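# Place the green block into the blue tray

## Task

Move the green block so it ends up inside the blue tray, and make sure it stays there after the robot lets go.

## Robot and tools

Robot: a two-armed robot stands on the floor at the near edge of a table. It has left_arm (its own left, on the +y side) and right_arm (on the -y side). Each has a parallel gripper. The arm names are not image sides. Base positions in the scene frame: left_arm (+0.078, +0.231, +0.755) m, right_arm (+0.078, -0.231, +0.755) m.

Scene frame (used for printed results): metres. z = 0 is the table top, +z up, +x forward over the table, +y toward the robot's left. The table starts near x = +0.15 m and may sit at an angle to the robot. Printed gripper positions and orientations can be off by a few centimetres, more at long reach.

Gripper: the fingers point along the gripper's own +z axis and close along its y axis. end_effector_position is the spot between the finger pads, roughly 1 cm behind the tips.

The 14-number row (used by execute_actions and move): first seven numbers are left_arm, last seven are right_arm, each as dx, dy, dz, rx, ry, rz, opening. Always send all 14, even if one arm should stay put. The six pose numbers are offsets, not poses. They count from that arm's Hand target at the start of the action or move, along that Hand target's own axes (not scene axes). Scale: 1.0 means 0.6 m for dx/dy/dz or 180 degrees for rotation; values range from -1 to 1. rx, ry, rz form a single rotation vector. Opening is absolute: +1 is fully open (0.094 m), -1 is closed. Sending six zeros re-requests the current Hand target. A 0 in the opening slot is a real command (half open), so repeat the present opening to leave a gripper alone.

execute_actions(actions, cameras): actions is a list of actions. Each action is a list of up to 15 rows, one per 1/30 s step. A short action keeps its last row for the remaining steps. Every row in an action counts from the start-of-action Hand target, not from the row before. Repeating the same offset in a new action moves the arm further. An empty actions list returns the state plus images. cameras names which images to return.

move(target, speed, blend, opening_speed, grip_force, blocking, cameras): drives each gripper in a straight line toward its target.
- target is one 14-number row, or a list of up to 15 rows. Every row counts from the same starting Hand targets.
- speed is in m/s, from 0.002 to 4.3, default 0.25. Rotation is capped at twice that value in rad/s.
- blend is a corner-rounding radius in metres for lists. The default of 0 means a full stop at each waypoint.
- opening_speed is the rate the fingers change, per second on the -1..1 scale, at least 0.2.
- grip_force is a per-pad force limit of about 10 to 50 N. It stays set until changed. Below full force the fingers close slowly.
- blocking=false returns early while the motion continues.

Moves do not avoid obstacles or the other arm. Faster motion means more lag, more drift and harder impacts, and a target set deeper past a contact presses harder. Any single move is capped at 10 s. Steer paths around an arm's own base, since passing near it can flip the shoulder. A changed opening on a later waypoint is applied only after the arms have come to rest there.

The move result adds a 'move:' line giving the ending (done, off_target, moving, held, fault) and any limits involved. done means at rest within 10 mm and 2 degrees of target; it does not mean contact or no contact. limits=paced means the sent pose was clipped; limits=held means steps were withheld.

wait(seconds 0-10): lets time pass while each arm keeps its last command. stop(): brakes a running move. zoom_image(camera, region [x0,y0,x1,y1] pixels, at most 504x504): enlarges part of the latest image of one camera. finished_scene(scene=1): ends the scene for good, so only call it once the block rests in the tray.

Cameras: cam_head_left, cam_head_right, cam_over, cam_left_wrist, cam_right_wrist, each 896x504.

Control behaviour: each step, the commanded orientation is limited to within 40 degrees of the measured one. A gripper often stops a few centimetres short of its Hand target because of friction and weight; this is not proof of a contact. Any next command, even all zeros, asks for the target again. If it still falls short, send the remaining gap as an offset. An arm blocked by something keeps pushing until commanded back past its gripper.

Result lines: Hand target is the last commanded, clipped pose. Tool commands shows the current commands. grip_measured is the measured finger opening on the -1..1 scale; with nothing held it reads slightly wide. On a firm grasp it reads a few thousandths below the object's width, so it does not reveal the moment of touch. grip_effort_nm is the gripper motor effort (negative means closing); it is not pad force. Joint torques are reported in joint order, with offsets and noise. Joint velocities 'within noise' means the arm is still. Motor temperatures are shown; MOTOR HOT appears around 85 °C. At 100 °C that arm goes limp and drops what it holds for 30-60 s or longer. Holding loads, stretching out, or pushing into an unreachable pose heats the motors.

Joint ranges (rad): waist ±2.880, shoulder 0 to 3.142, elbow 0 to 3.019 (straight at 2.964), wrist pitch -1.693 to 1.571, wrist yaw ±1.571, wrist roll ±2.094.

Avoid: knocking anything off the table or setting it down off the table; dropping the block from height or releasing it while it moves; fast hits or hard pushes, especially on fixed or heavy objects; any contact between the two arms or grippers, including one gripper closing on the other's fingers (the clearance check does not catch gripper-to-gripper contact). To release, command an opening well above grip_measured.

Each tool is called after "Emit:" by a JSON object that holds its "fn" and its "kwargs".

## Session

Emit:
{"fn": "execute_actions", "kwargs": {"actions": []}}

Scene clock: 0.00 s.
left_arm: end_effector_position=(+0.4155, +0.5805, +0.2825) grip_measured=+1.000 grip_effort_nm=n/a end_effector_quat_wxyz=(+0.143, -0.678, +0.709, +0.132) | right_arm: end_effector_position=(+0.4169, +0.0800, +0.1010) grip_measured=+1.000 grip_effort_nm=n/a end_effector_quat_wxyz=(+0.200, -0.023, +0.978, -0.056)
Joint positions: left_arm=[-1.369 1.552 0.919 0.453 -0.133 -0.962 0.094] | right_arm=[-0.863 2.72 1.619 1.106 0.611 -0.52 0.094]
Joint velocities: within noise
Joint torques (N m): no reading
Motor temperatures (°C): left_arm=[25 31 27 24 23 25 26] | right_arm=[27 26 26 24 26 23 25]
Heat: left arm: hottest shoulder 31 °C; right arm: hottest waist 27 °C.
Hand target: left_arm +0.4151, +0.5806, +0.2841; -0.144, +0.678, -0.709, -0.133 | right_arm +0.4103, +0.0749, +0.0978; +0.195, -0.024, +0.979, -0.058
Tool commands: left_gripper/opening=+1.0 right_gripper/opening=+1.0

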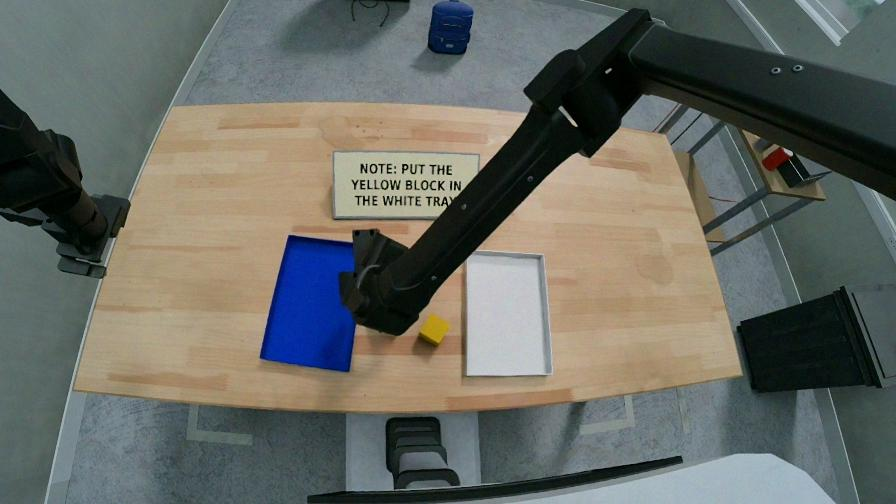

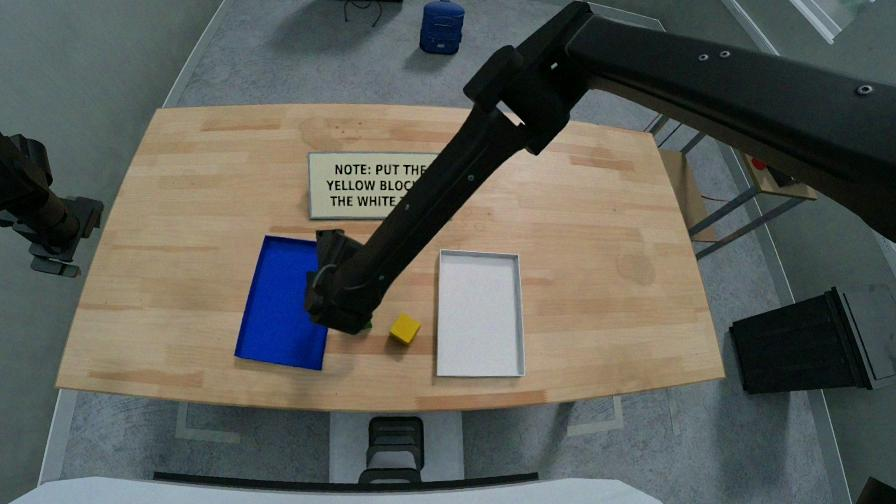

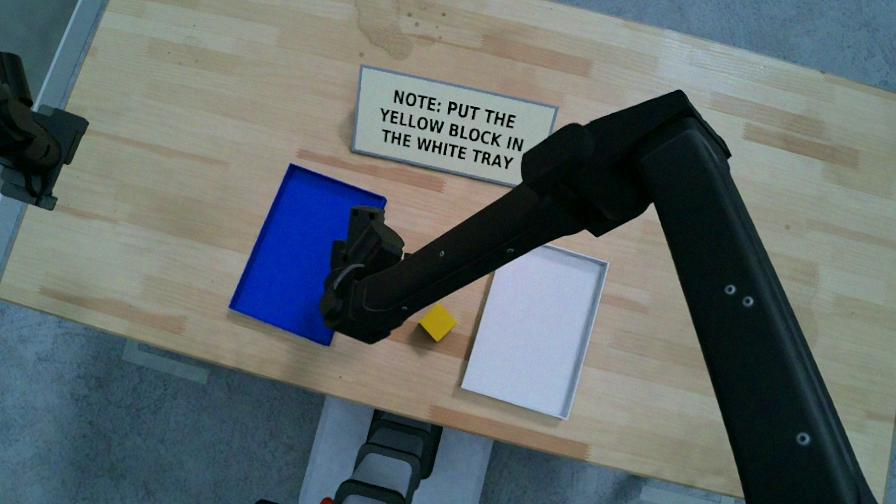

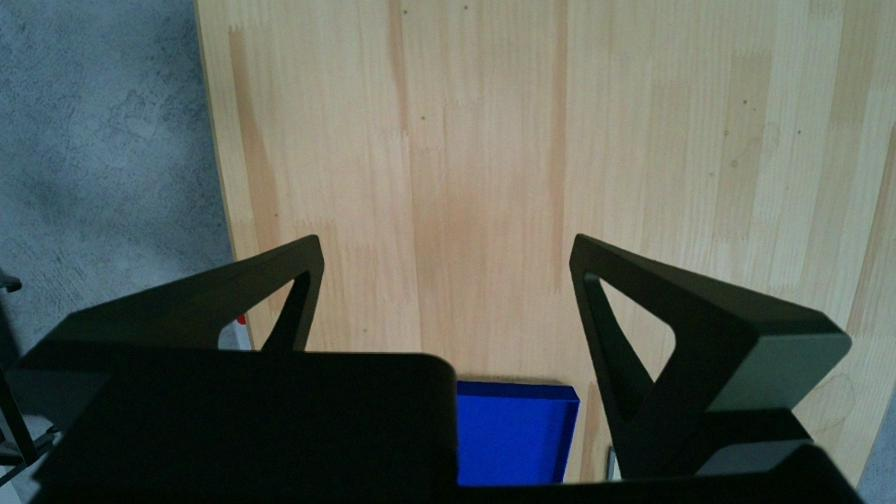

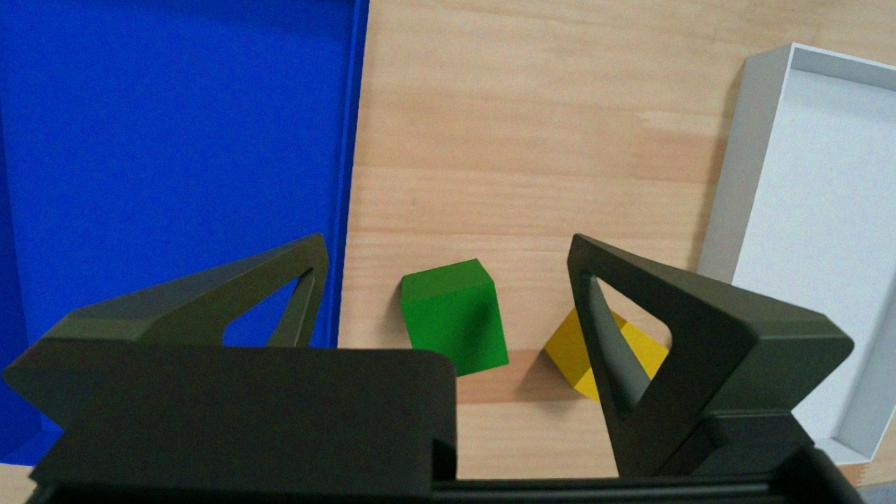

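Emit:
{"fn": "move", "kwargs": {"target": [0,0,0,0,0,0,1, 0.0445,-0.0087,-0.1121,-0.05,0.1202,-0.0502,1], "speed": 0.3, "cameras": ["cam_right_wrist","cam_head_right"]}}

Scene clock: 31.57 s.
left_arm: end_effector_position=(+0.4155, +0.5805, +0.2825) grip_measured=+1.000 grip_effort_nm=0.01 end_effector_quat_wxyz=(+0.143, -0.678, +0.709, +0.132) | right_arm: end_effector_position=(+0.3658, +0.0669, +0.1394) grip_measured=+1.000 grip_effort_nm=0.00 end_effector_quat_wxyz=(+0.005, -0.100, +0.995, -0.009)
Joint positions: left_arm=[-1.369 1.552 0.919 0.453 -0.133 -0.962 0.094] | right_arm=[-0.843 2.493 1.39 0.602 0.674 -0.366 0.094]
Joint torques (N m): left_arm=[1.49 -13.92 -2.44 0.47 -0.3 -0.06] | right_arm=[16.79 -5.48 -6.04 -0.01 0.01 0.1]
Heat: left arm: hottest shoulder 31 °C; right arm: hottest waist 29 °C.
Hand target: left_arm +0.4151, +0.5806, +0.2841; -0.144, +0.678, -0.709, -0.133 | right_arm +0.3598, +0.0749, +0.1500; +0.000, -0.104, +0.995, -0.001
Off the commanded pose: left_arm 0.002 m, 0 deg | right_arm 0.015 m, 1 deg.
move: off_target (right_arm)
Images, in order (width x height): cam_head_right 896x504, cam_right_wrist 896x504.

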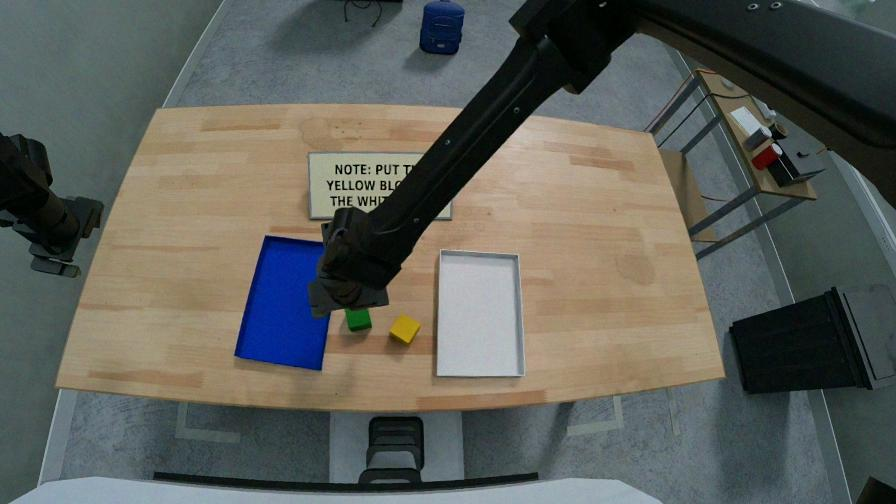

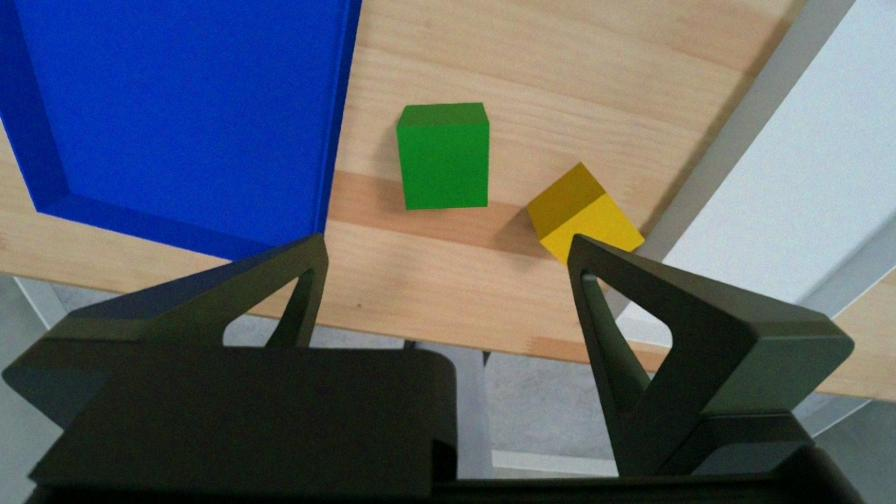

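Emit:
{"fn": "move", "kwargs": {"target": [0,0,0,0,0,0,1, -0.002,0.002,0.195,0,0,0,0.5], "speed": 0.16, "cameras": ["cam_right_wrist","cam_head_right"]}}

Scene clock: 54.83 s.
left_arm: end_effector_position=(+0.4155, +0.5805, +0.2825) grip_measured=+1.000 grip_effort_nm=0.01 end_effector_quat_wxyz=(+0.143, -0.678, +0.709, +0.132) | right_arm: end_effector_position=(+0.3749, +0.0934, +0.0577) grip_measured=+0.501 grip_effort_nm=-0.07 end_effector_quat_wxyz=(+0.011, -0.103, +0.995, +0.005)
Joint positions: left_arm=[-1.369 1.552 0.919 0.453 -0.133 -0.962 0.094] | right_arm=[-0.891 2.67 1.704 0.487 0.601 -0.402 0.071]
Joint torques (N m): left_arm=[1.55 -13.92 -2.41 0.47 -0.3 -0.06] | right_arm=[12.92 -2.2 -0.76 0.03 -0.7 -0.16]
Heat: left arm: hottest shoulder 32 °C; right arm: hottest waist 29 °C.
Hand target: left_arm +0.4151, +0.5806, +0.2841; -0.144, +0.678, -0.709, -0.133 | right_arm +0.3607, +0.0763, +0.0331; +0.000, -0.105, +0.995, -0.001
Off the commanded pose: left_arm 0.002 m, 0 deg | right_arm 0.033 m, 1 deg.
move: off_target (right_arm)
Images, in order (width x height): cam_head_right 896x504, cam_right_wrist 896x504.

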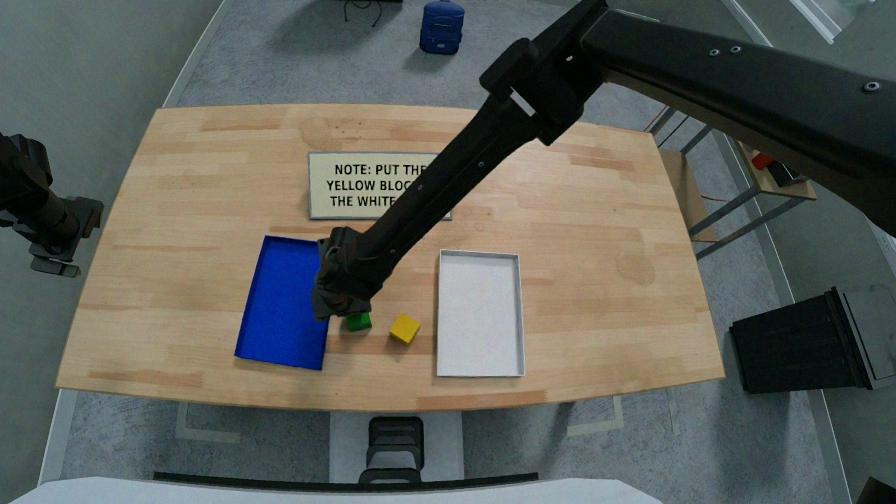

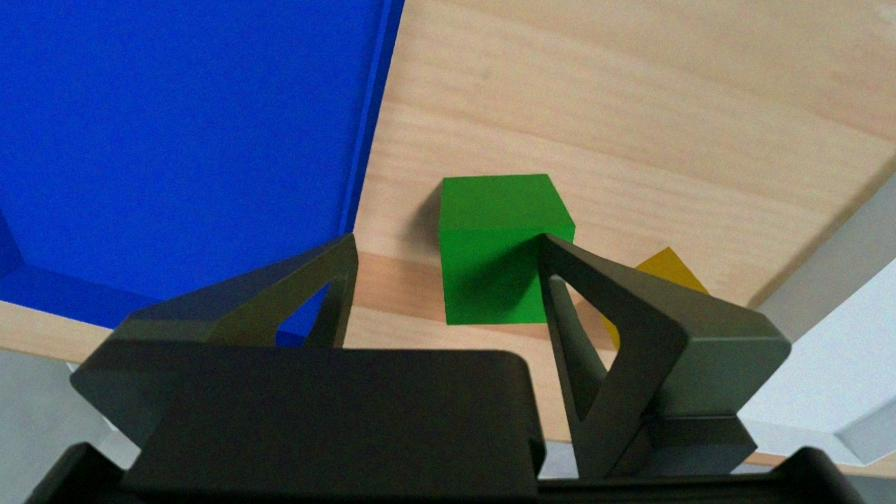

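Emit:
{"fn": "move", "kwargs": {"target": [0,0,0,0,0,0,1, 0,0,-0.085,0,0,0,0.5], "speed": 0.12, "cameras": ["cam_right_wrist"]}}

Scene clock: 63.20 s.
left_arm: end_effector_position=(+0.4155, +0.5805, +0.2825) grip_measured=+1.000 grip_effort_nm=0.01 end_effector_quat_wxyz=(+0.143, -0.678, +0.709, +0.132) | right_arm: end_effector_position=(+0.3646, +0.0773, +0.0791) grip_measured=+0.501 grip_effort_nm=-0.07 end_effector_quat_wxyz=(+0.002, -0.108, +0.994, -0.001)
Joint positions: left_arm=[-1.369 1.552 0.919 0.453 -0.133 -0.962 0.094] | right_arm=[-0.89 2.613 1.592 0.526 0.618 -0.403 0.071]
Joint torques (N m): left_arm=[1.61 -13.98 -2.43 0.49 -0.3 -0.06] | right_arm=[16.09 -5.13 -5.68 0.61 0.07 0.08]
Heat: left arm: hottest shoulder 32 °C; right arm: hottest waist 29 °C.
Hand target: left_arm +0.4151, +0.5806, +0.2841; -0.144, +0.678, -0.709, -0.133 | right_arm +0.3608, +0.0762, +0.0840; +0.000, -0.105, +0.995, -0.001
Off the commanded pose: left_arm 0.002 m, 0 deg | right_arm 0.006 m, 0 deg.
move: done
Images, in order (width x height): cam_right_wrist 896x504.

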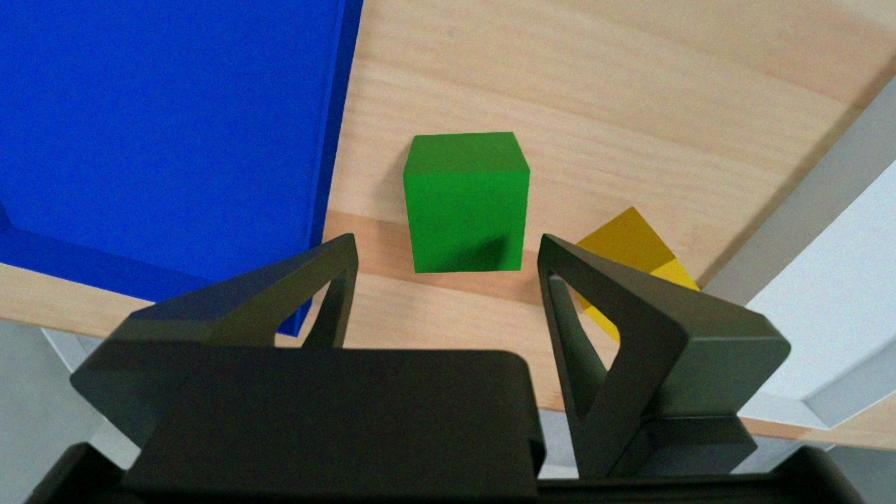

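Emit:
{"fn": "move", "kwargs": {"target": [0,0,0,0,0,0,1, 0.0046,-0.0135,0.015,0,0,0,0.5], "speed": 0.1, "cameras": ["cam_right_wrist"]}}

Scene clock: 71.67 s.
left_arm: end_effector_position=(+0.4155, +0.5805, +0.2825) grip_measured=+1.000 grip_effort_nm=0.01 end_effector_quat_wxyz=(+0.143, -0.678, +0.709, +0.132) | right_arm: end_effector_position=(+0.3645, +0.0790, +0.0793) grip_measured=+0.501 grip_effort_nm=-0.07 end_effector_quat_wxyz=(+0.004, -0.108, +0.994, +0.004)
Joint positions: left_arm=[-1.369 1.552 0.919 0.453 -0.133 -0.962 0.094] | right_arm=[-0.89 2.613 1.59 0.527 0.608 -0.403 0.071]
Joint torques (N m): left_arm=[1.61 -13.92 -2.43 0.47 -0.29 -0.05] | right_arm=[14.33 -4.78 -4.86 0.73 -0.13 -0.03]
Heat: left arm: hottest shoulder 32 °C; right arm: hottest waist 30 °C.
Hand target: left_arm +0.4151, +0.5806, +0.2841; -0.144, +0.678, -0.709, -0.133 | right_arm +0.3596, +0.0677, +0.0751; +0.000, -0.105, +0.995, -0.001
Off the commanded pose: left_arm 0.002 m, 0 deg | right_arm 0.013 m, 1 deg.
move: off_target (right_arm)
Images, in order (width x height): cam_right_wrist 896x504.

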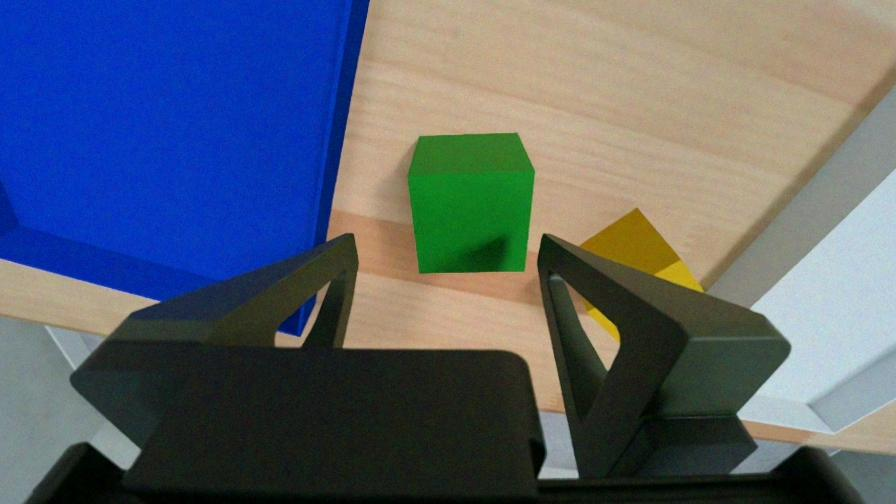

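Emit:
{"fn": "move", "kwargs": {"target": [0,0,0,0,0,0,1, 0.0042,-0.0196,0.0167,0,0,0,0.5], "speed": 0.1}}

Scene clock: 77.57 s.
left_arm: end_effector_position=(+0.4155, +0.5805, +0.2825) grip_measured=+1.000 grip_effort_nm=0.01 end_effector_quat_wxyz=(+0.143, -0.678, +0.709, +0.132) | right_arm: end_effector_position=(+0.3654, +0.0817, +0.0789) grip_measured=+0.501 grip_effort_nm=-0.07 end_effector_quat_wxyz=(+0.007, -0.108, +0.994, +0.013)
Joint positions: left_arm=[-1.369 1.552 0.919 0.453 -0.133 -0.962 0.094] | right_arm=[-0.891 2.613 1.59 0.529 0.587 -0.405 0.071]
Joint torques (N m): left_arm=[1.55 -13.98 -2.43 0.47 -0.3 -0.06] | right_arm=[12.22 -4.66 -4.33 0.62 -0.16 -0.15]
Heat: left arm: hottest shoulder 32 °C; right arm: hottest waist 30 °C.
Hand target: left_arm +0.4151, +0.5806, +0.2841; -0.144, +0.678, -0.709, -0.133 | right_arm +0.3596, +0.0556, +0.0650; +0.000, -0.105, +0.995, -0.001
Off the commanded pose: left_arm 0.002 m, 0 deg | right_arm 0.030 m, 2 deg.
move: off_target (right_arm)

Emit:
{"fn": "move", "kwargs": {"target": [0,0,0,0,0,0,1, 0.0076,-0.0359,-0.0167,0,0,0,0.5], "speed": 0.1}}

Scene clock: 82.77 s.
left_arm: end_effector_position=(+0.4155, +0.5805, +0.2825) grip_measured=+1.000 grip_effort_nm=0.01 end_effector_quat_wxyz=(+0.143, -0.678, +0.709, +0.132) | right_arm: end_effector_position=(+0.3694, +0.0575, +0.0825) grip_measured=+0.501 grip_effort_nm=-0.07 end_effector_quat_wxyz=(+0.010, -0.104, +0.994, +0.010)
Joint positions: left_arm=[-1.369 1.552 0.919 0.453 -0.133 -0.962 0.094] | right_arm=[-0.917 2.569 1.532 0.56 0.569 -0.416 0.071]
Joint torques (N m): left_arm=[1.55 -13.92 -2.43 0.47 -0.3 -0.06] | right_arm=[12.22 -5.42 -5.96 0.64 -0.17 -0.14]
Heat: left arm: hottest shoulder 32 °C; right arm: hottest waist 29 °C.
Hand target: left_arm +0.4151, +0.5806, +0.2841; -0.144, +0.678, -0.709, -0.133 | right_arm +0.3597, +0.0336, +0.0750; +0.000, -0.105, +0.995, -0.001
Off the commanded pose: left_arm 0.002 m, 0 deg | right_arm 0.027 m, 2 deg.
move: off_target (right_arm)

Emit:
{"fn": "move", "kwargs": {"target": [0,0,0,0,0,0,1, -0.0057,0.0404,0.0333,0,0,0,0.5], "speed": 0.1}}

Scene clock: 95.43 s.
left_arm: end_effector_position=(+0.4155, +0.5805, +0.2825) grip_measured=+1.000 grip_effort_nm=0.01 end_effector_quat_wxyz=(+0.143, -0.678, +0.709, +0.132) | right_arm: end_effector_position=(+0.3709, +0.0684, +0.0650) grip_measured=+0.501 grip_effort_nm=-0.07 end_effector_quat_wxyz=(+0.012, -0.102, +0.995, +0.007)
Joint positions: left_arm=[-1.369 1.552 0.919 0.453 -0.133 -0.962 0.094] | right_arm=[-0.917 2.621 1.616 0.536 0.574 -0.416 0.071]
Joint torques (N m): left_arm=[1.61 -13.92 -2.43 0.47 -0.3 -0.06] | right_arm=[13.68 -3.43 -3.26 0.02 0.07 -0.07]
Heat: left arm: hottest shoulder 32 °C; right arm: hottest waist 29 °C.
Hand target: left_arm +0.4151, +0.5806, +0.2841; -0.144, +0.678, -0.709, -0.133 | right_arm +0.3581, +0.0579, +0.0550; +0.000, -0.104, +0.995, -0.001
Off the commanded pose: left_arm 0.002 m, 0 deg | right_arm 0.019 m, 2 deg.
move: off_target (right_arm)

Emit:
{"fn": "move", "kwargs": {"target": [[0,0,0,0,0,0,1, 0.009,-0.0185,0,0,0,0,0.5],[0,0,0,0,0,0,1, 0.0127,-0.0195,0.0683,0,0,0,0.5]], "speed": 0.08, "blend": [0.004,0], "cameras": ["cam_right_wrist"]}}

Scene clock: 106.77 s.
left_arm: end_effector_position=(+0.4155, +0.5805, +0.2825) grip_measured=+1.000 grip_effort_nm=0.01 end_effector_quat_wxyz=(+0.143, -0.678, +0.709, +0.132) | right_arm: end_effector_position=(+0.3694, +0.0629, +0.0286) grip_measured=+0.501 grip_effort_nm=-0.07 end_effector_quat_wxyz=(+0.014, -0.101, +0.995, +0.008)
Joint positions: left_arm=[-1.369 1.552 0.919 0.453 -0.133 -0.962 0.094] | right_arm=[-0.954 2.688 1.731 0.503 0.537 -0.435 0.071]
Joint torques (N m): left_arm=[1.55 -13.92 -2.43 0.47 -0.3 -0.06] | right_arm=[12.4 -3.14 -3.07 0.05 -0.17 -0.14]
Heat: left arm: hottest shoulder 32 °C; right arm: hottest waist 29 °C.
Hand target: left_arm +0.4151, +0.5806, +0.2841; -0.144, +0.678, -0.709, -0.133 | right_arm +0.3529, +0.0450, +0.0141; +0.000, -0.105, +0.995, -0.001
Off the commanded pose: left_arm 0.002 m, 0 deg | right_arm 0.028 m, 2 deg.
move: off_target (right_arm)
Images, in order (width x height): cam_right_wrist 896x504.

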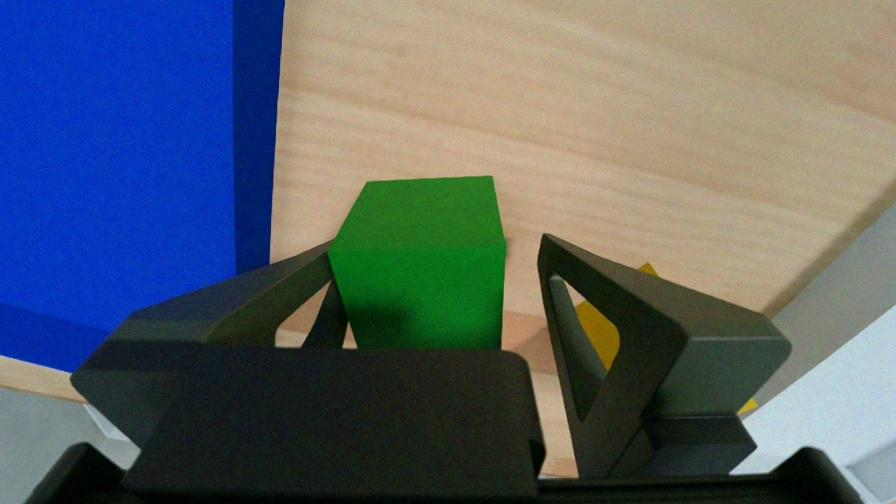

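Emit:
{"fn": "move", "kwargs": {"target": [0,0,0,0,0,0,1, 0,0,0,0,0,0,-0.2], "grip_force": 30, "cameras": ["cam_right_wrist"]}}

Scene clock: 120.27 s.
left_arm: end_effector_position=(+0.4155, +0.5805, +0.2825) grip_measured=+1.000 grip_effort_nm=0.01 end_effector_quat_wxyz=(+0.143, -0.678, +0.709, +0.132) | right_arm: end_effector_position=(+0.3695, +0.0630, +0.0286) grip_measured=+0.075 grip_effort_nm=-0.61 end_effector_quat_wxyz=(+0.015, -0.101, +0.995, +0.008)
Joint positions: left_arm=[-1.369 1.552 0.919 0.453 -0.133 -0.962 0.094] | right_arm=[-0.954 2.688 1.731 0.503 0.536 -0.435 0.05]
Joint torques (N m): left_arm=[1.55 -13.92 -2.43 0.47 -0.3 -0.06] | right_arm=[12.45 -3.14 -3.07 0.05 -0.14 -0.13]
Heat: left arm: hottest shoulder 32 °C; right arm: hottest waist 29 °C.
Hand target: left_arm +0.4151, +0.5806, +0.2841; -0.144, +0.678, -0.709, -0.133 | right_arm +0.3530, +0.0450, +0.0141; +0.000, -0.104, +0.995, -0.001
Off the commanded pose: left_arm 0.002 m, 0 deg | right_arm 0.028 m, 2 deg.
grip_force (N): 30, 30
move: off_target (right_arm)
Images, in order (width x height): cam_right_wrist 896x504.

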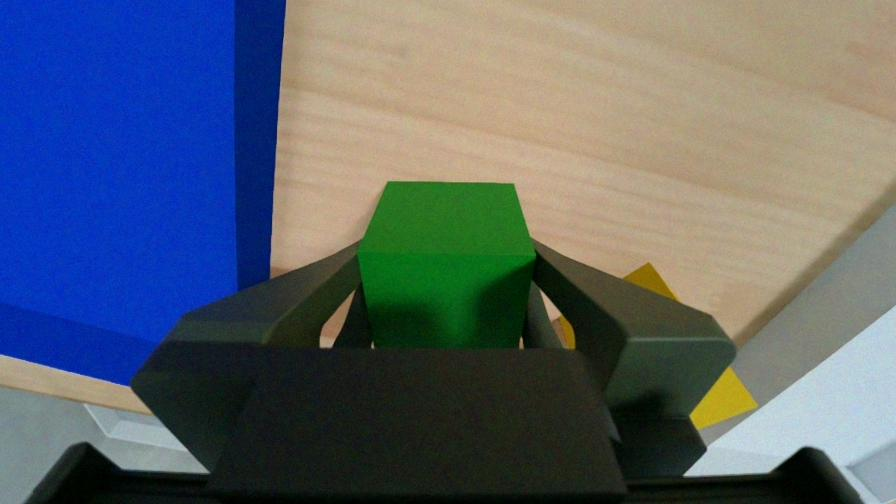

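Emit:
{"fn": "move", "kwargs": {"target": [[0,0,0,0,0,0,1, -0.0123,0.0178,-0.125,0,0,0,-0.2],[0,0,0,0,0,0,1, -0.1097,0.2356,-0.1417,0,0,0,-0.2]], "speed": 0.2, "blend": [0.02,0], "cameras": ["cam_right_wrist","cam_head_right","cam_over"]}}

Scene clock: 132.77 s.
left_arm: end_effector_position=(+0.4155, +0.5805, +0.2825) grip_measured=+1.000 grip_effort_nm=0.01 end_effector_quat_wxyz=(+0.143, -0.678, +0.709, +0.132) | right_arm: end_effector_position=(+0.3954, +0.1858, +0.0943) grip_measured=+0.074 grip_effort_nm=-0.66 end_effector_quat_wxyz=(+0.003, -0.102, +0.995, -0.005)
Joint positions: left_arm=[-1.369 1.552 0.919 0.453 -0.133 -0.962 0.094] | right_arm=[-0.746 2.741 1.872 0.32 0.751 -0.302 0.05]
Joint torques (N m): left_arm=[1.55 -13.92 -2.41 0.47 -0.3 -0.06] | right_arm=[20.72 -3.84 -1.7 0.03 0.09 0.06]
Heat: left arm: hottest shoulder 32 °C; right arm: hottest waist 29 °C.
Hand target: left_arm +0.4151, +0.5806, +0.2841; -0.144, +0.678, -0.709, -0.133 | right_arm +0.3879, +0.1972, +0.0990; +0.000, -0.105, +0.995, +0.000
Off the commanded pose: left_arm 0.002 m, 0 deg | right_arm 0.014 m, 1 deg.
grip_force (N): 30, 30
move: off_target (right_arm)
Images, in order (width x height): cam_head_right 896x504, cam_over 896x504, cam_right_wrist 896x504.

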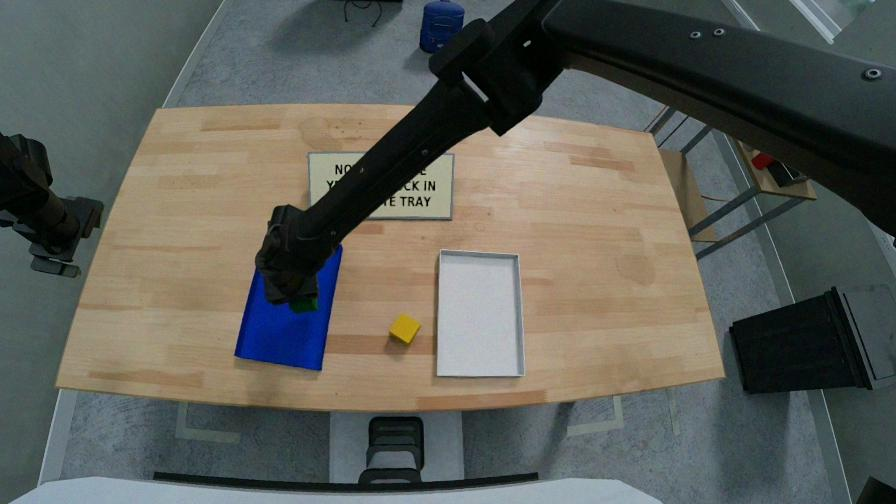

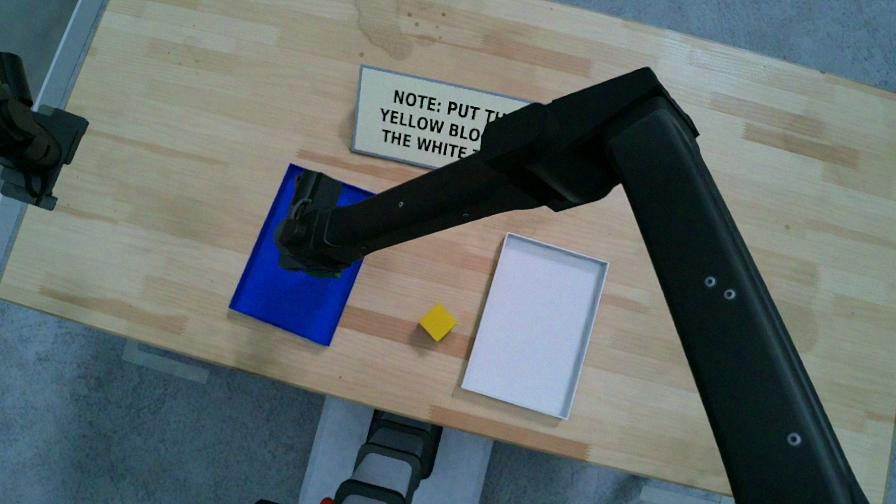

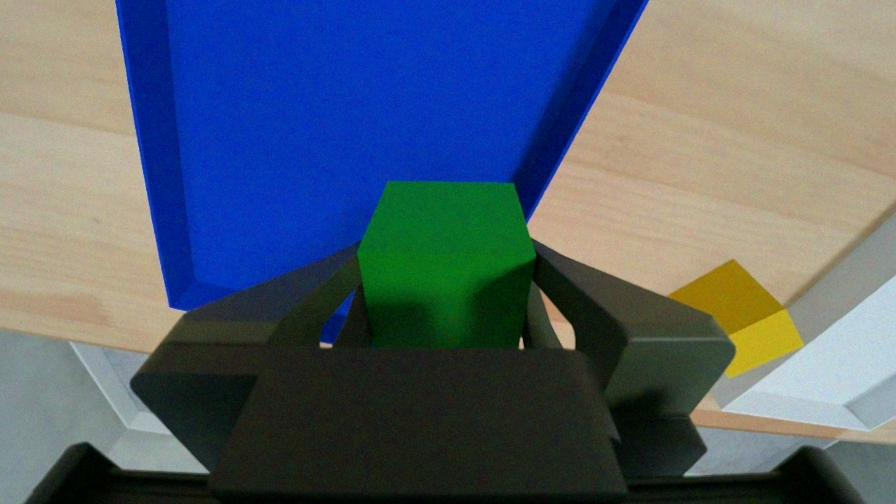

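Emit:
{"fn": "move", "kwargs": {"target": [[0,0,0,0,0,0,1, -0.0498,0.066,0,0,0,0,-0.2],[0,0,0,0,0,0,1, -0.0498,0.066,0.0617,0,0,0,-0.2]], "speed": 0.15, "blend": [0.02,0], "cameras": ["cam_right_wrist","cam_head_right"]}}

Scene clock: 147.37 s.
left_arm: end_effector_position=(+0.4155, +0.5805, +0.2825) grip_measured=+1.000 grip_effort_nm=0.01 end_effector_quat_wxyz=(+0.143, -0.678, +0.709, +0.132) | right_arm: end_effector_position=(+0.4181, +0.2374, +0.0624) grip_measured=+0.074 grip_effort_nm=-0.66 end_effector_quat_wxyz=(+0.005, -0.099, +0.995, -0.003)
Joint positions: left_arm=[-1.369 1.552 0.919 0.453 -0.133 -0.962 0.094] | right_arm=[-0.724 2.92 2.24 0.125 0.766 -0.283 0.05]
Joint torques (N m): left_arm=[1.61 -13.92 -2.43 0.46 -0.3 -0.06] | right_arm=[21.25 -3.96 -0.5 -0.05 -0.08 -0.01]
Heat: left arm: hottest shoulder 32 °C; right arm: hottest waist 30 °C.
Hand target: left_arm +0.4151, +0.5806, +0.2841; -0.144, +0.678, -0.709, -0.133 | right_arm +0.4091, +0.2417, +0.0618; +0.000, -0.104, +0.995, -0.001
Off the commanded pose: left_arm 0.002 m, 0 deg | right_arm 0.010 m, 1 deg.
grip_force (N): 30, 30
move: done; blend cut to 0.0185 m at target 1
Images, in order (width x height): cam_head_right 896x504, cam_right_wrist 896x504.

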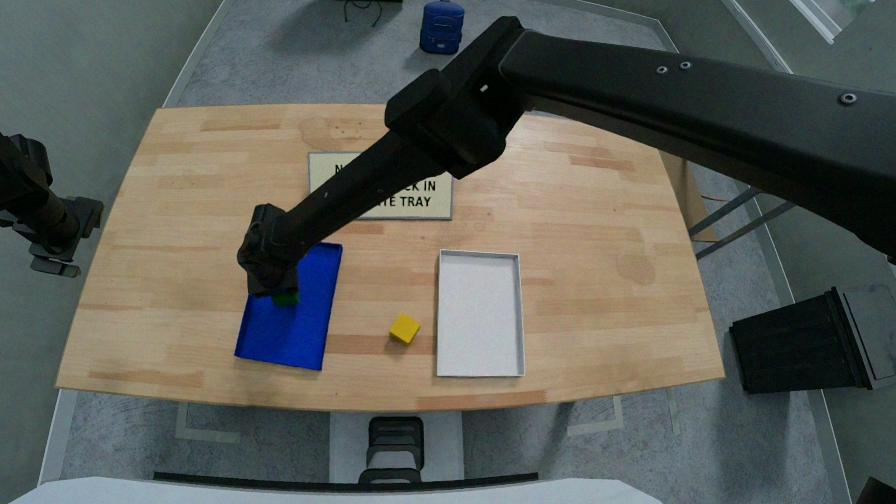

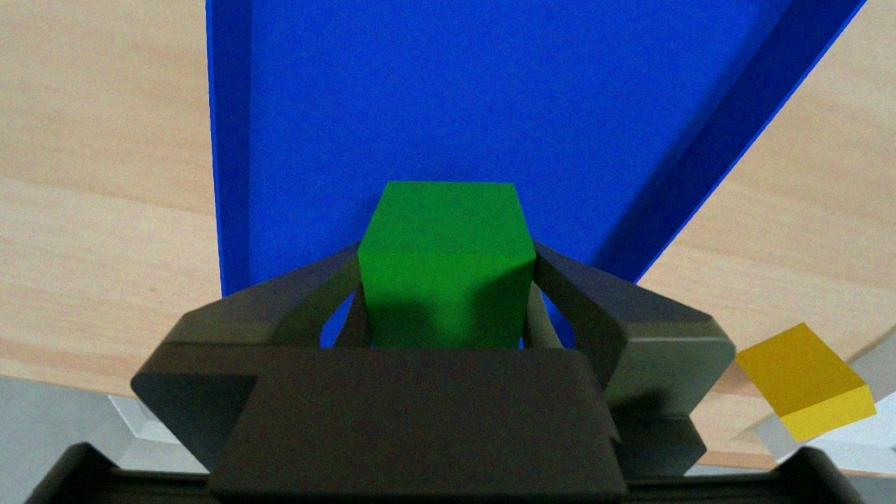

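Emit:
{"fn": "move", "kwargs": {"target": [0,0,0,0,0,0,1, 0,0,0.0508,0,0,0,-0.2], "speed": 0.08, "cameras": ["cam_right_wrist"]}}

Scene clock: 151.83 s.
left_arm: end_effector_position=(+0.4155, +0.5805, +0.2825) grip_measured=+1.000 grip_effort_nm=0.01 end_effector_quat_wxyz=(+0.143, -0.678, +0.709, +0.132) | right_arm: end_effector_position=(+0.4225, +0.2557, +0.0470) grip_measured=+0.074 grip_effort_nm=-0.66 end_effector_quat_wxyz=(+0.012, -0.098, +0.995, +0.006)
Joint positions: left_arm=[-1.369 1.552 0.919 0.453 -0.133 -0.962 0.094] | right_arm=[-0.724 3.013 2.412 0.059 0.744 -0.29 0.05]
Joint torques (N m): left_arm=[1.55 -13.92 -2.43 0.49 -0.29 -0.06] | right_arm=[19.6 -3.43 0.05 -0.01 -0.13 -0.13]
Heat: left arm: hottest shoulder 32 °C; right arm: hottest waist 31 °C.
Hand target: left_arm +0.4151, +0.5806, +0.2841; -0.144, +0.678, -0.709, -0.133 | right_arm +0.4089, +0.2418, +0.0313; +0.000, -0.105, +0.995, -0.001
Off the commanded pose: left_arm 0.002 m, 0 deg | right_arm 0.025 m, 2 deg.
grip_force (N): 30, 30
move: off_target (right_arm)
Images, in order (width x height): cam_right_wrist 896x504.

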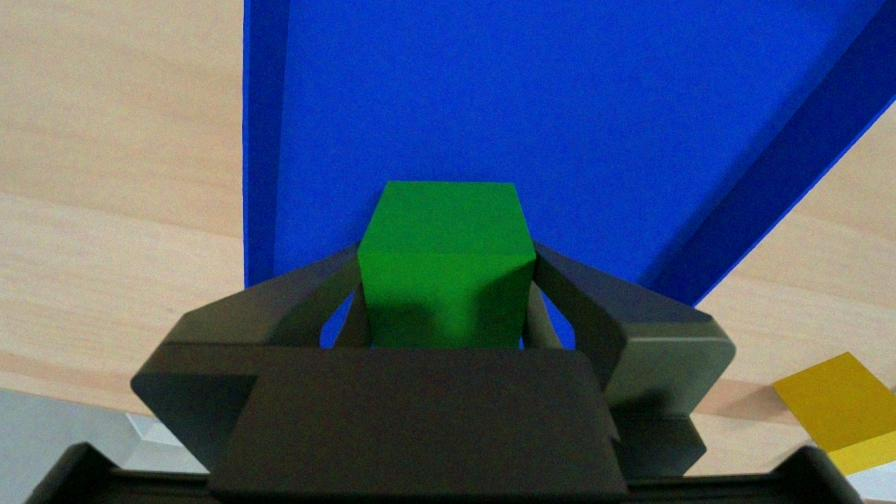

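Emit:
{"fn": "move", "kwargs": {"target": [0,0,0,0,0,0,1, 0.0203,-0.0363,0.0213,0,0,0,-0.2], "speed": 0.08, "cameras": ["cam_right_wrist"]}}

Scene clock: 156.50 s.
left_arm: end_effector_position=(+0.4155, +0.5805, +0.2825) grip_measured=+1.000 grip_effort_nm=0.01 end_effector_quat_wxyz=(+0.143, -0.678, +0.709, +0.132) | right_arm: end_effector_position=(+0.3973, +0.2442, +0.0359) grip_measured=+0.074 grip_effort_nm=-0.66 end_effector_quat_wxyz=(+0.003, -0.111, +0.994, +0.012)
Joint positions: left_arm=[-1.369 1.552 0.919 0.453 -0.133 -0.962 0.094] | right_arm=[-0.747 3.009 2.353 0.098 0.716 -0.314 0.05]
Joint torques (N m): left_arm=[1.61 -13.92 -2.41 0.49 -0.3 -0.06] | right_arm=[18.49 -4.89 -1.14 0.58 -0.16 -0.13]
Heat: left arm: hottest shoulder 32 °C; right arm: hottest waist 31 °C.
Hand target: left_arm +0.4151, +0.5806, +0.2841; -0.144, +0.678, -0.709, -0.133 | right_arm +0.4015, +0.2181, +0.0187; +0.000, -0.105, +0.995, -0.001
Off the commanded pose: left_arm 0.002 m, 0 deg | right_arm 0.032 m, 2 deg.
grip_force (N): 30, 30
move: off_target (right_arm)
Images, in order (width x height): cam_right_wrist 896x504.

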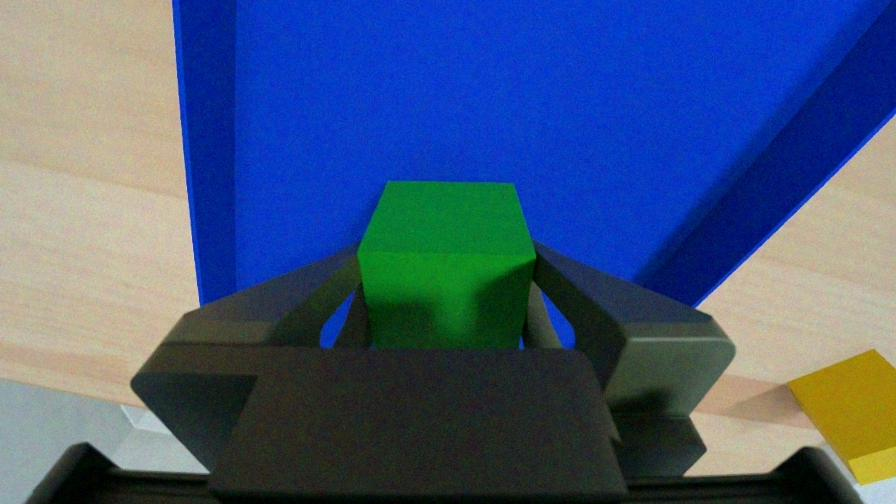

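Emit:
{"fn": "move", "kwargs": {"target": [0,0,0,0,0,0,1, 0.003,-0.008,0.0133,0,0,0,-0.2], "speed": 0.05, "cameras": ["cam_right_wrist","cam_head_left","cam_over"]}}

Scene clock: 160.60 s.
left_arm: end_effector_position=(+0.4155, +0.5805, +0.2825) grip_measured=+1.000 grip_effort_nm=0.01 end_effector_quat_wxyz=(+0.143, -0.678, +0.709, +0.132) | right_arm: end_effector_position=(+0.4008, +0.2403, +0.0318) grip_measured=+0.074 grip_effort_nm=-0.66 end_effector_quat_wxyz=(+0.005, -0.111, +0.994, +0.013)
Joint positions: left_arm=[-1.369 1.552 0.919 0.453 -0.133 -0.962 0.094] | right_arm=[-0.755 3.009 2.361 0.098 0.706 -0.322 0.05]
Joint torques (N m): left_arm=[1.55 -13.92 -2.41 0.47 -0.3 -0.05] | right_arm=[17.96 -4.13 -0.31 0.53 -0.16 -0.14]
Heat: left arm: hottest shoulder 32 °C; right arm: hottest waist 31 °C.
Hand target: left_arm +0.4151, +0.5806, +0.2841; -0.144, +0.678, -0.709, -0.133 | right_arm +0.4008, +0.2130, +0.0107; +0.000, -0.105, +0.995, -0.001
Off the commanded pose: left_arm 0.002 m, 0 deg | right_arm 0.034 m, 2 deg.
grip_force (N): 30, 30
move: off_target (right_arm)
Images, in order (width x height): cam_head_left 896x504, cam_over 896x504, cam_right_wrist 896x504.

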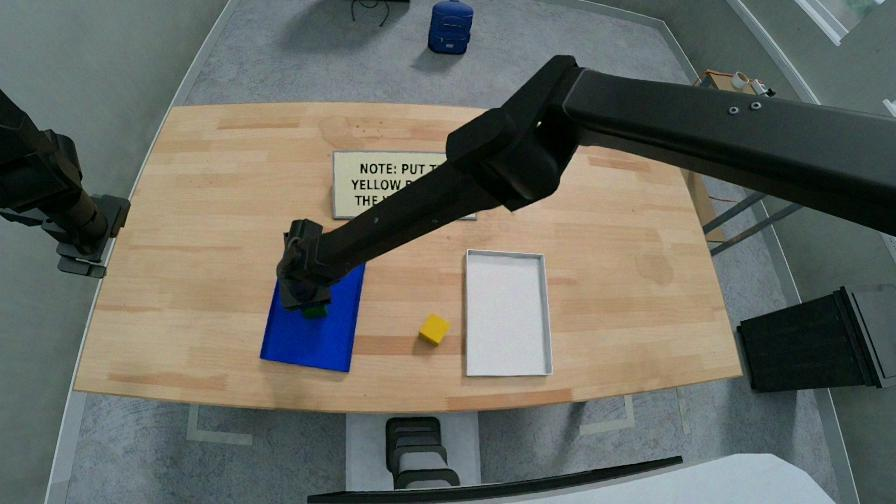

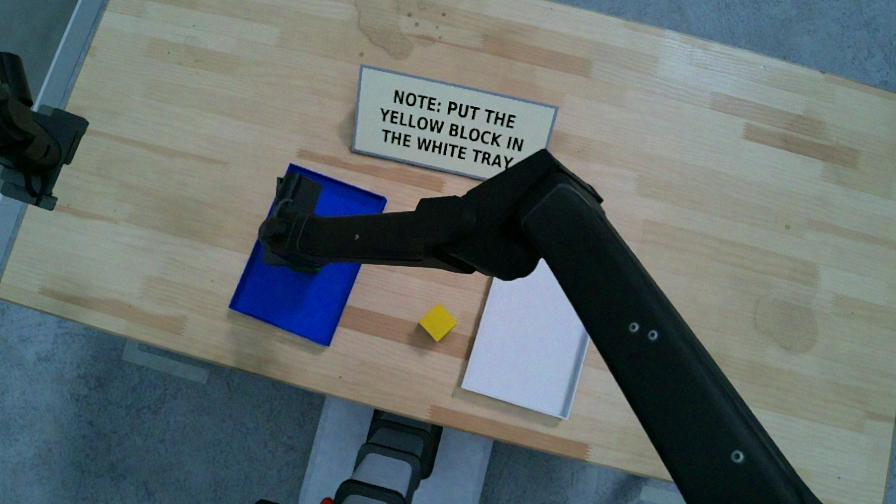

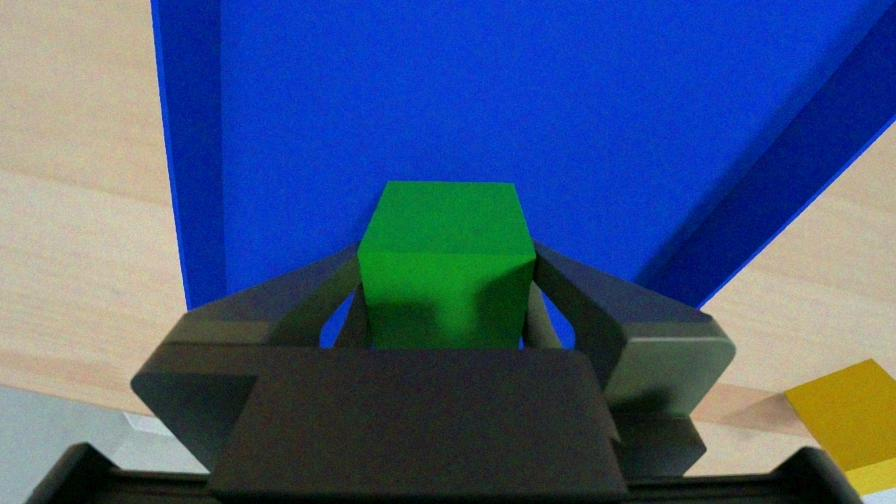

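Emit:
{"fn": "move", "kwargs": {"target": [[0,0,0,0,0,0,1, 0,0,0,0,0,0,0.8],[0,0,0,0,0,0,1, -0.0104,0.0489,-0.005,0,0,0,0.8],[0,0,0,0,0,0,1, -0.0121,0.057,-0.1667,0,0,0,0.8]], "speed": 0.08, "blend": [0,0.004,0], "opening_speed": 0.8, "cameras": ["cam_right_wrist","cam_over"]}}

Scene clock: 174.43 s.
left_arm: end_effector_position=(+0.4155, +0.5805, +0.2825) grip_measured=+1.000 grip_effort_nm=0.01 end_effector_quat_wxyz=(+0.143, -0.678, +0.709, +0.132) | right_arm: end_effector_position=(+0.3940, +0.2399, +0.1001) grip_measured=+0.798 grip_effort_nm=0.09 end_effector_quat_wxyz=(-0.007, -0.111, +0.994, -0.005)
Joint positions: left_arm=[-1.369 1.552 0.919 0.453 -0.133 -0.962 0.094] | right_arm=[-0.686 2.839 2.052 0.177 0.804 -0.252 0.084]
Joint torques (N m): left_arm=[1.61 -13.92 -2.43 0.47 -0.3 -0.06] | right_arm=[22.71 -5.66 -2.32 0.54 0.1 0.06]
Heat: left arm: hottest shoulder 32 °C; right arm: hottest waist 31 °C.
Hand target: left_arm +0.4151, +0.5806, +0.2841; -0.144, +0.678, -0.709, -0.133 | right_arm +0.4008, +0.2482, +0.1107; +0.000, -0.104, +0.995, -0.001
Off the commanded pose: left_arm 0.002 m, 0 deg | right_arm 0.015 m, 1 deg.
grip_force (N): 30, 30
move: off_target (right_arm)
Images, in order (width x height): cam_over 896x504, cam_right_wrist 896x504.

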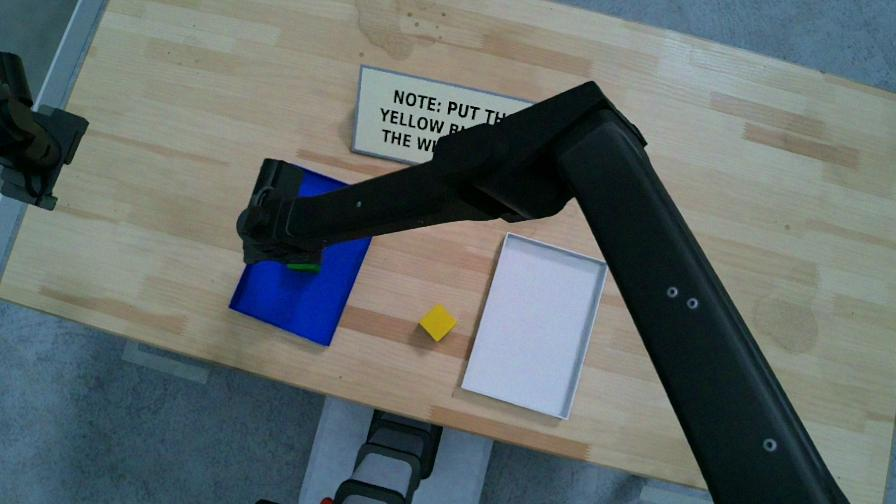

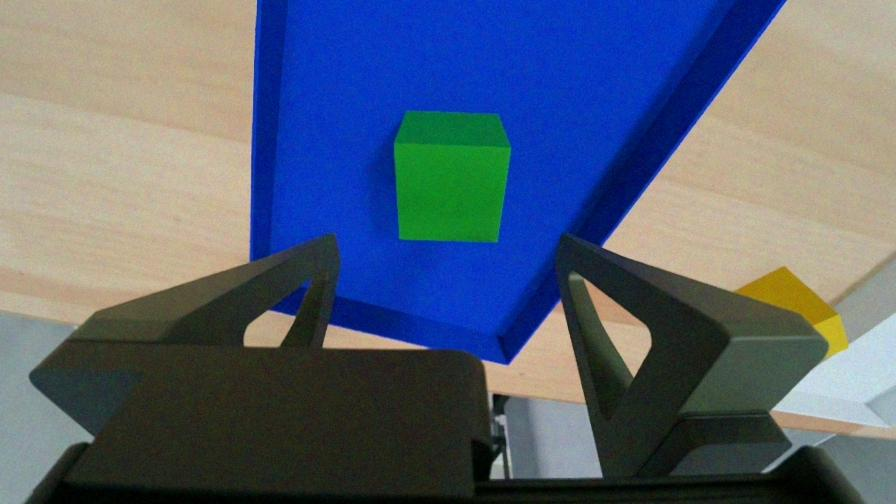

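The green block is resting flat inside the blue tray, and the gripper is clear of it.

Emit:
{"fn": "finished_scene", "kwargs": {}}

The scene is finished: the task was done.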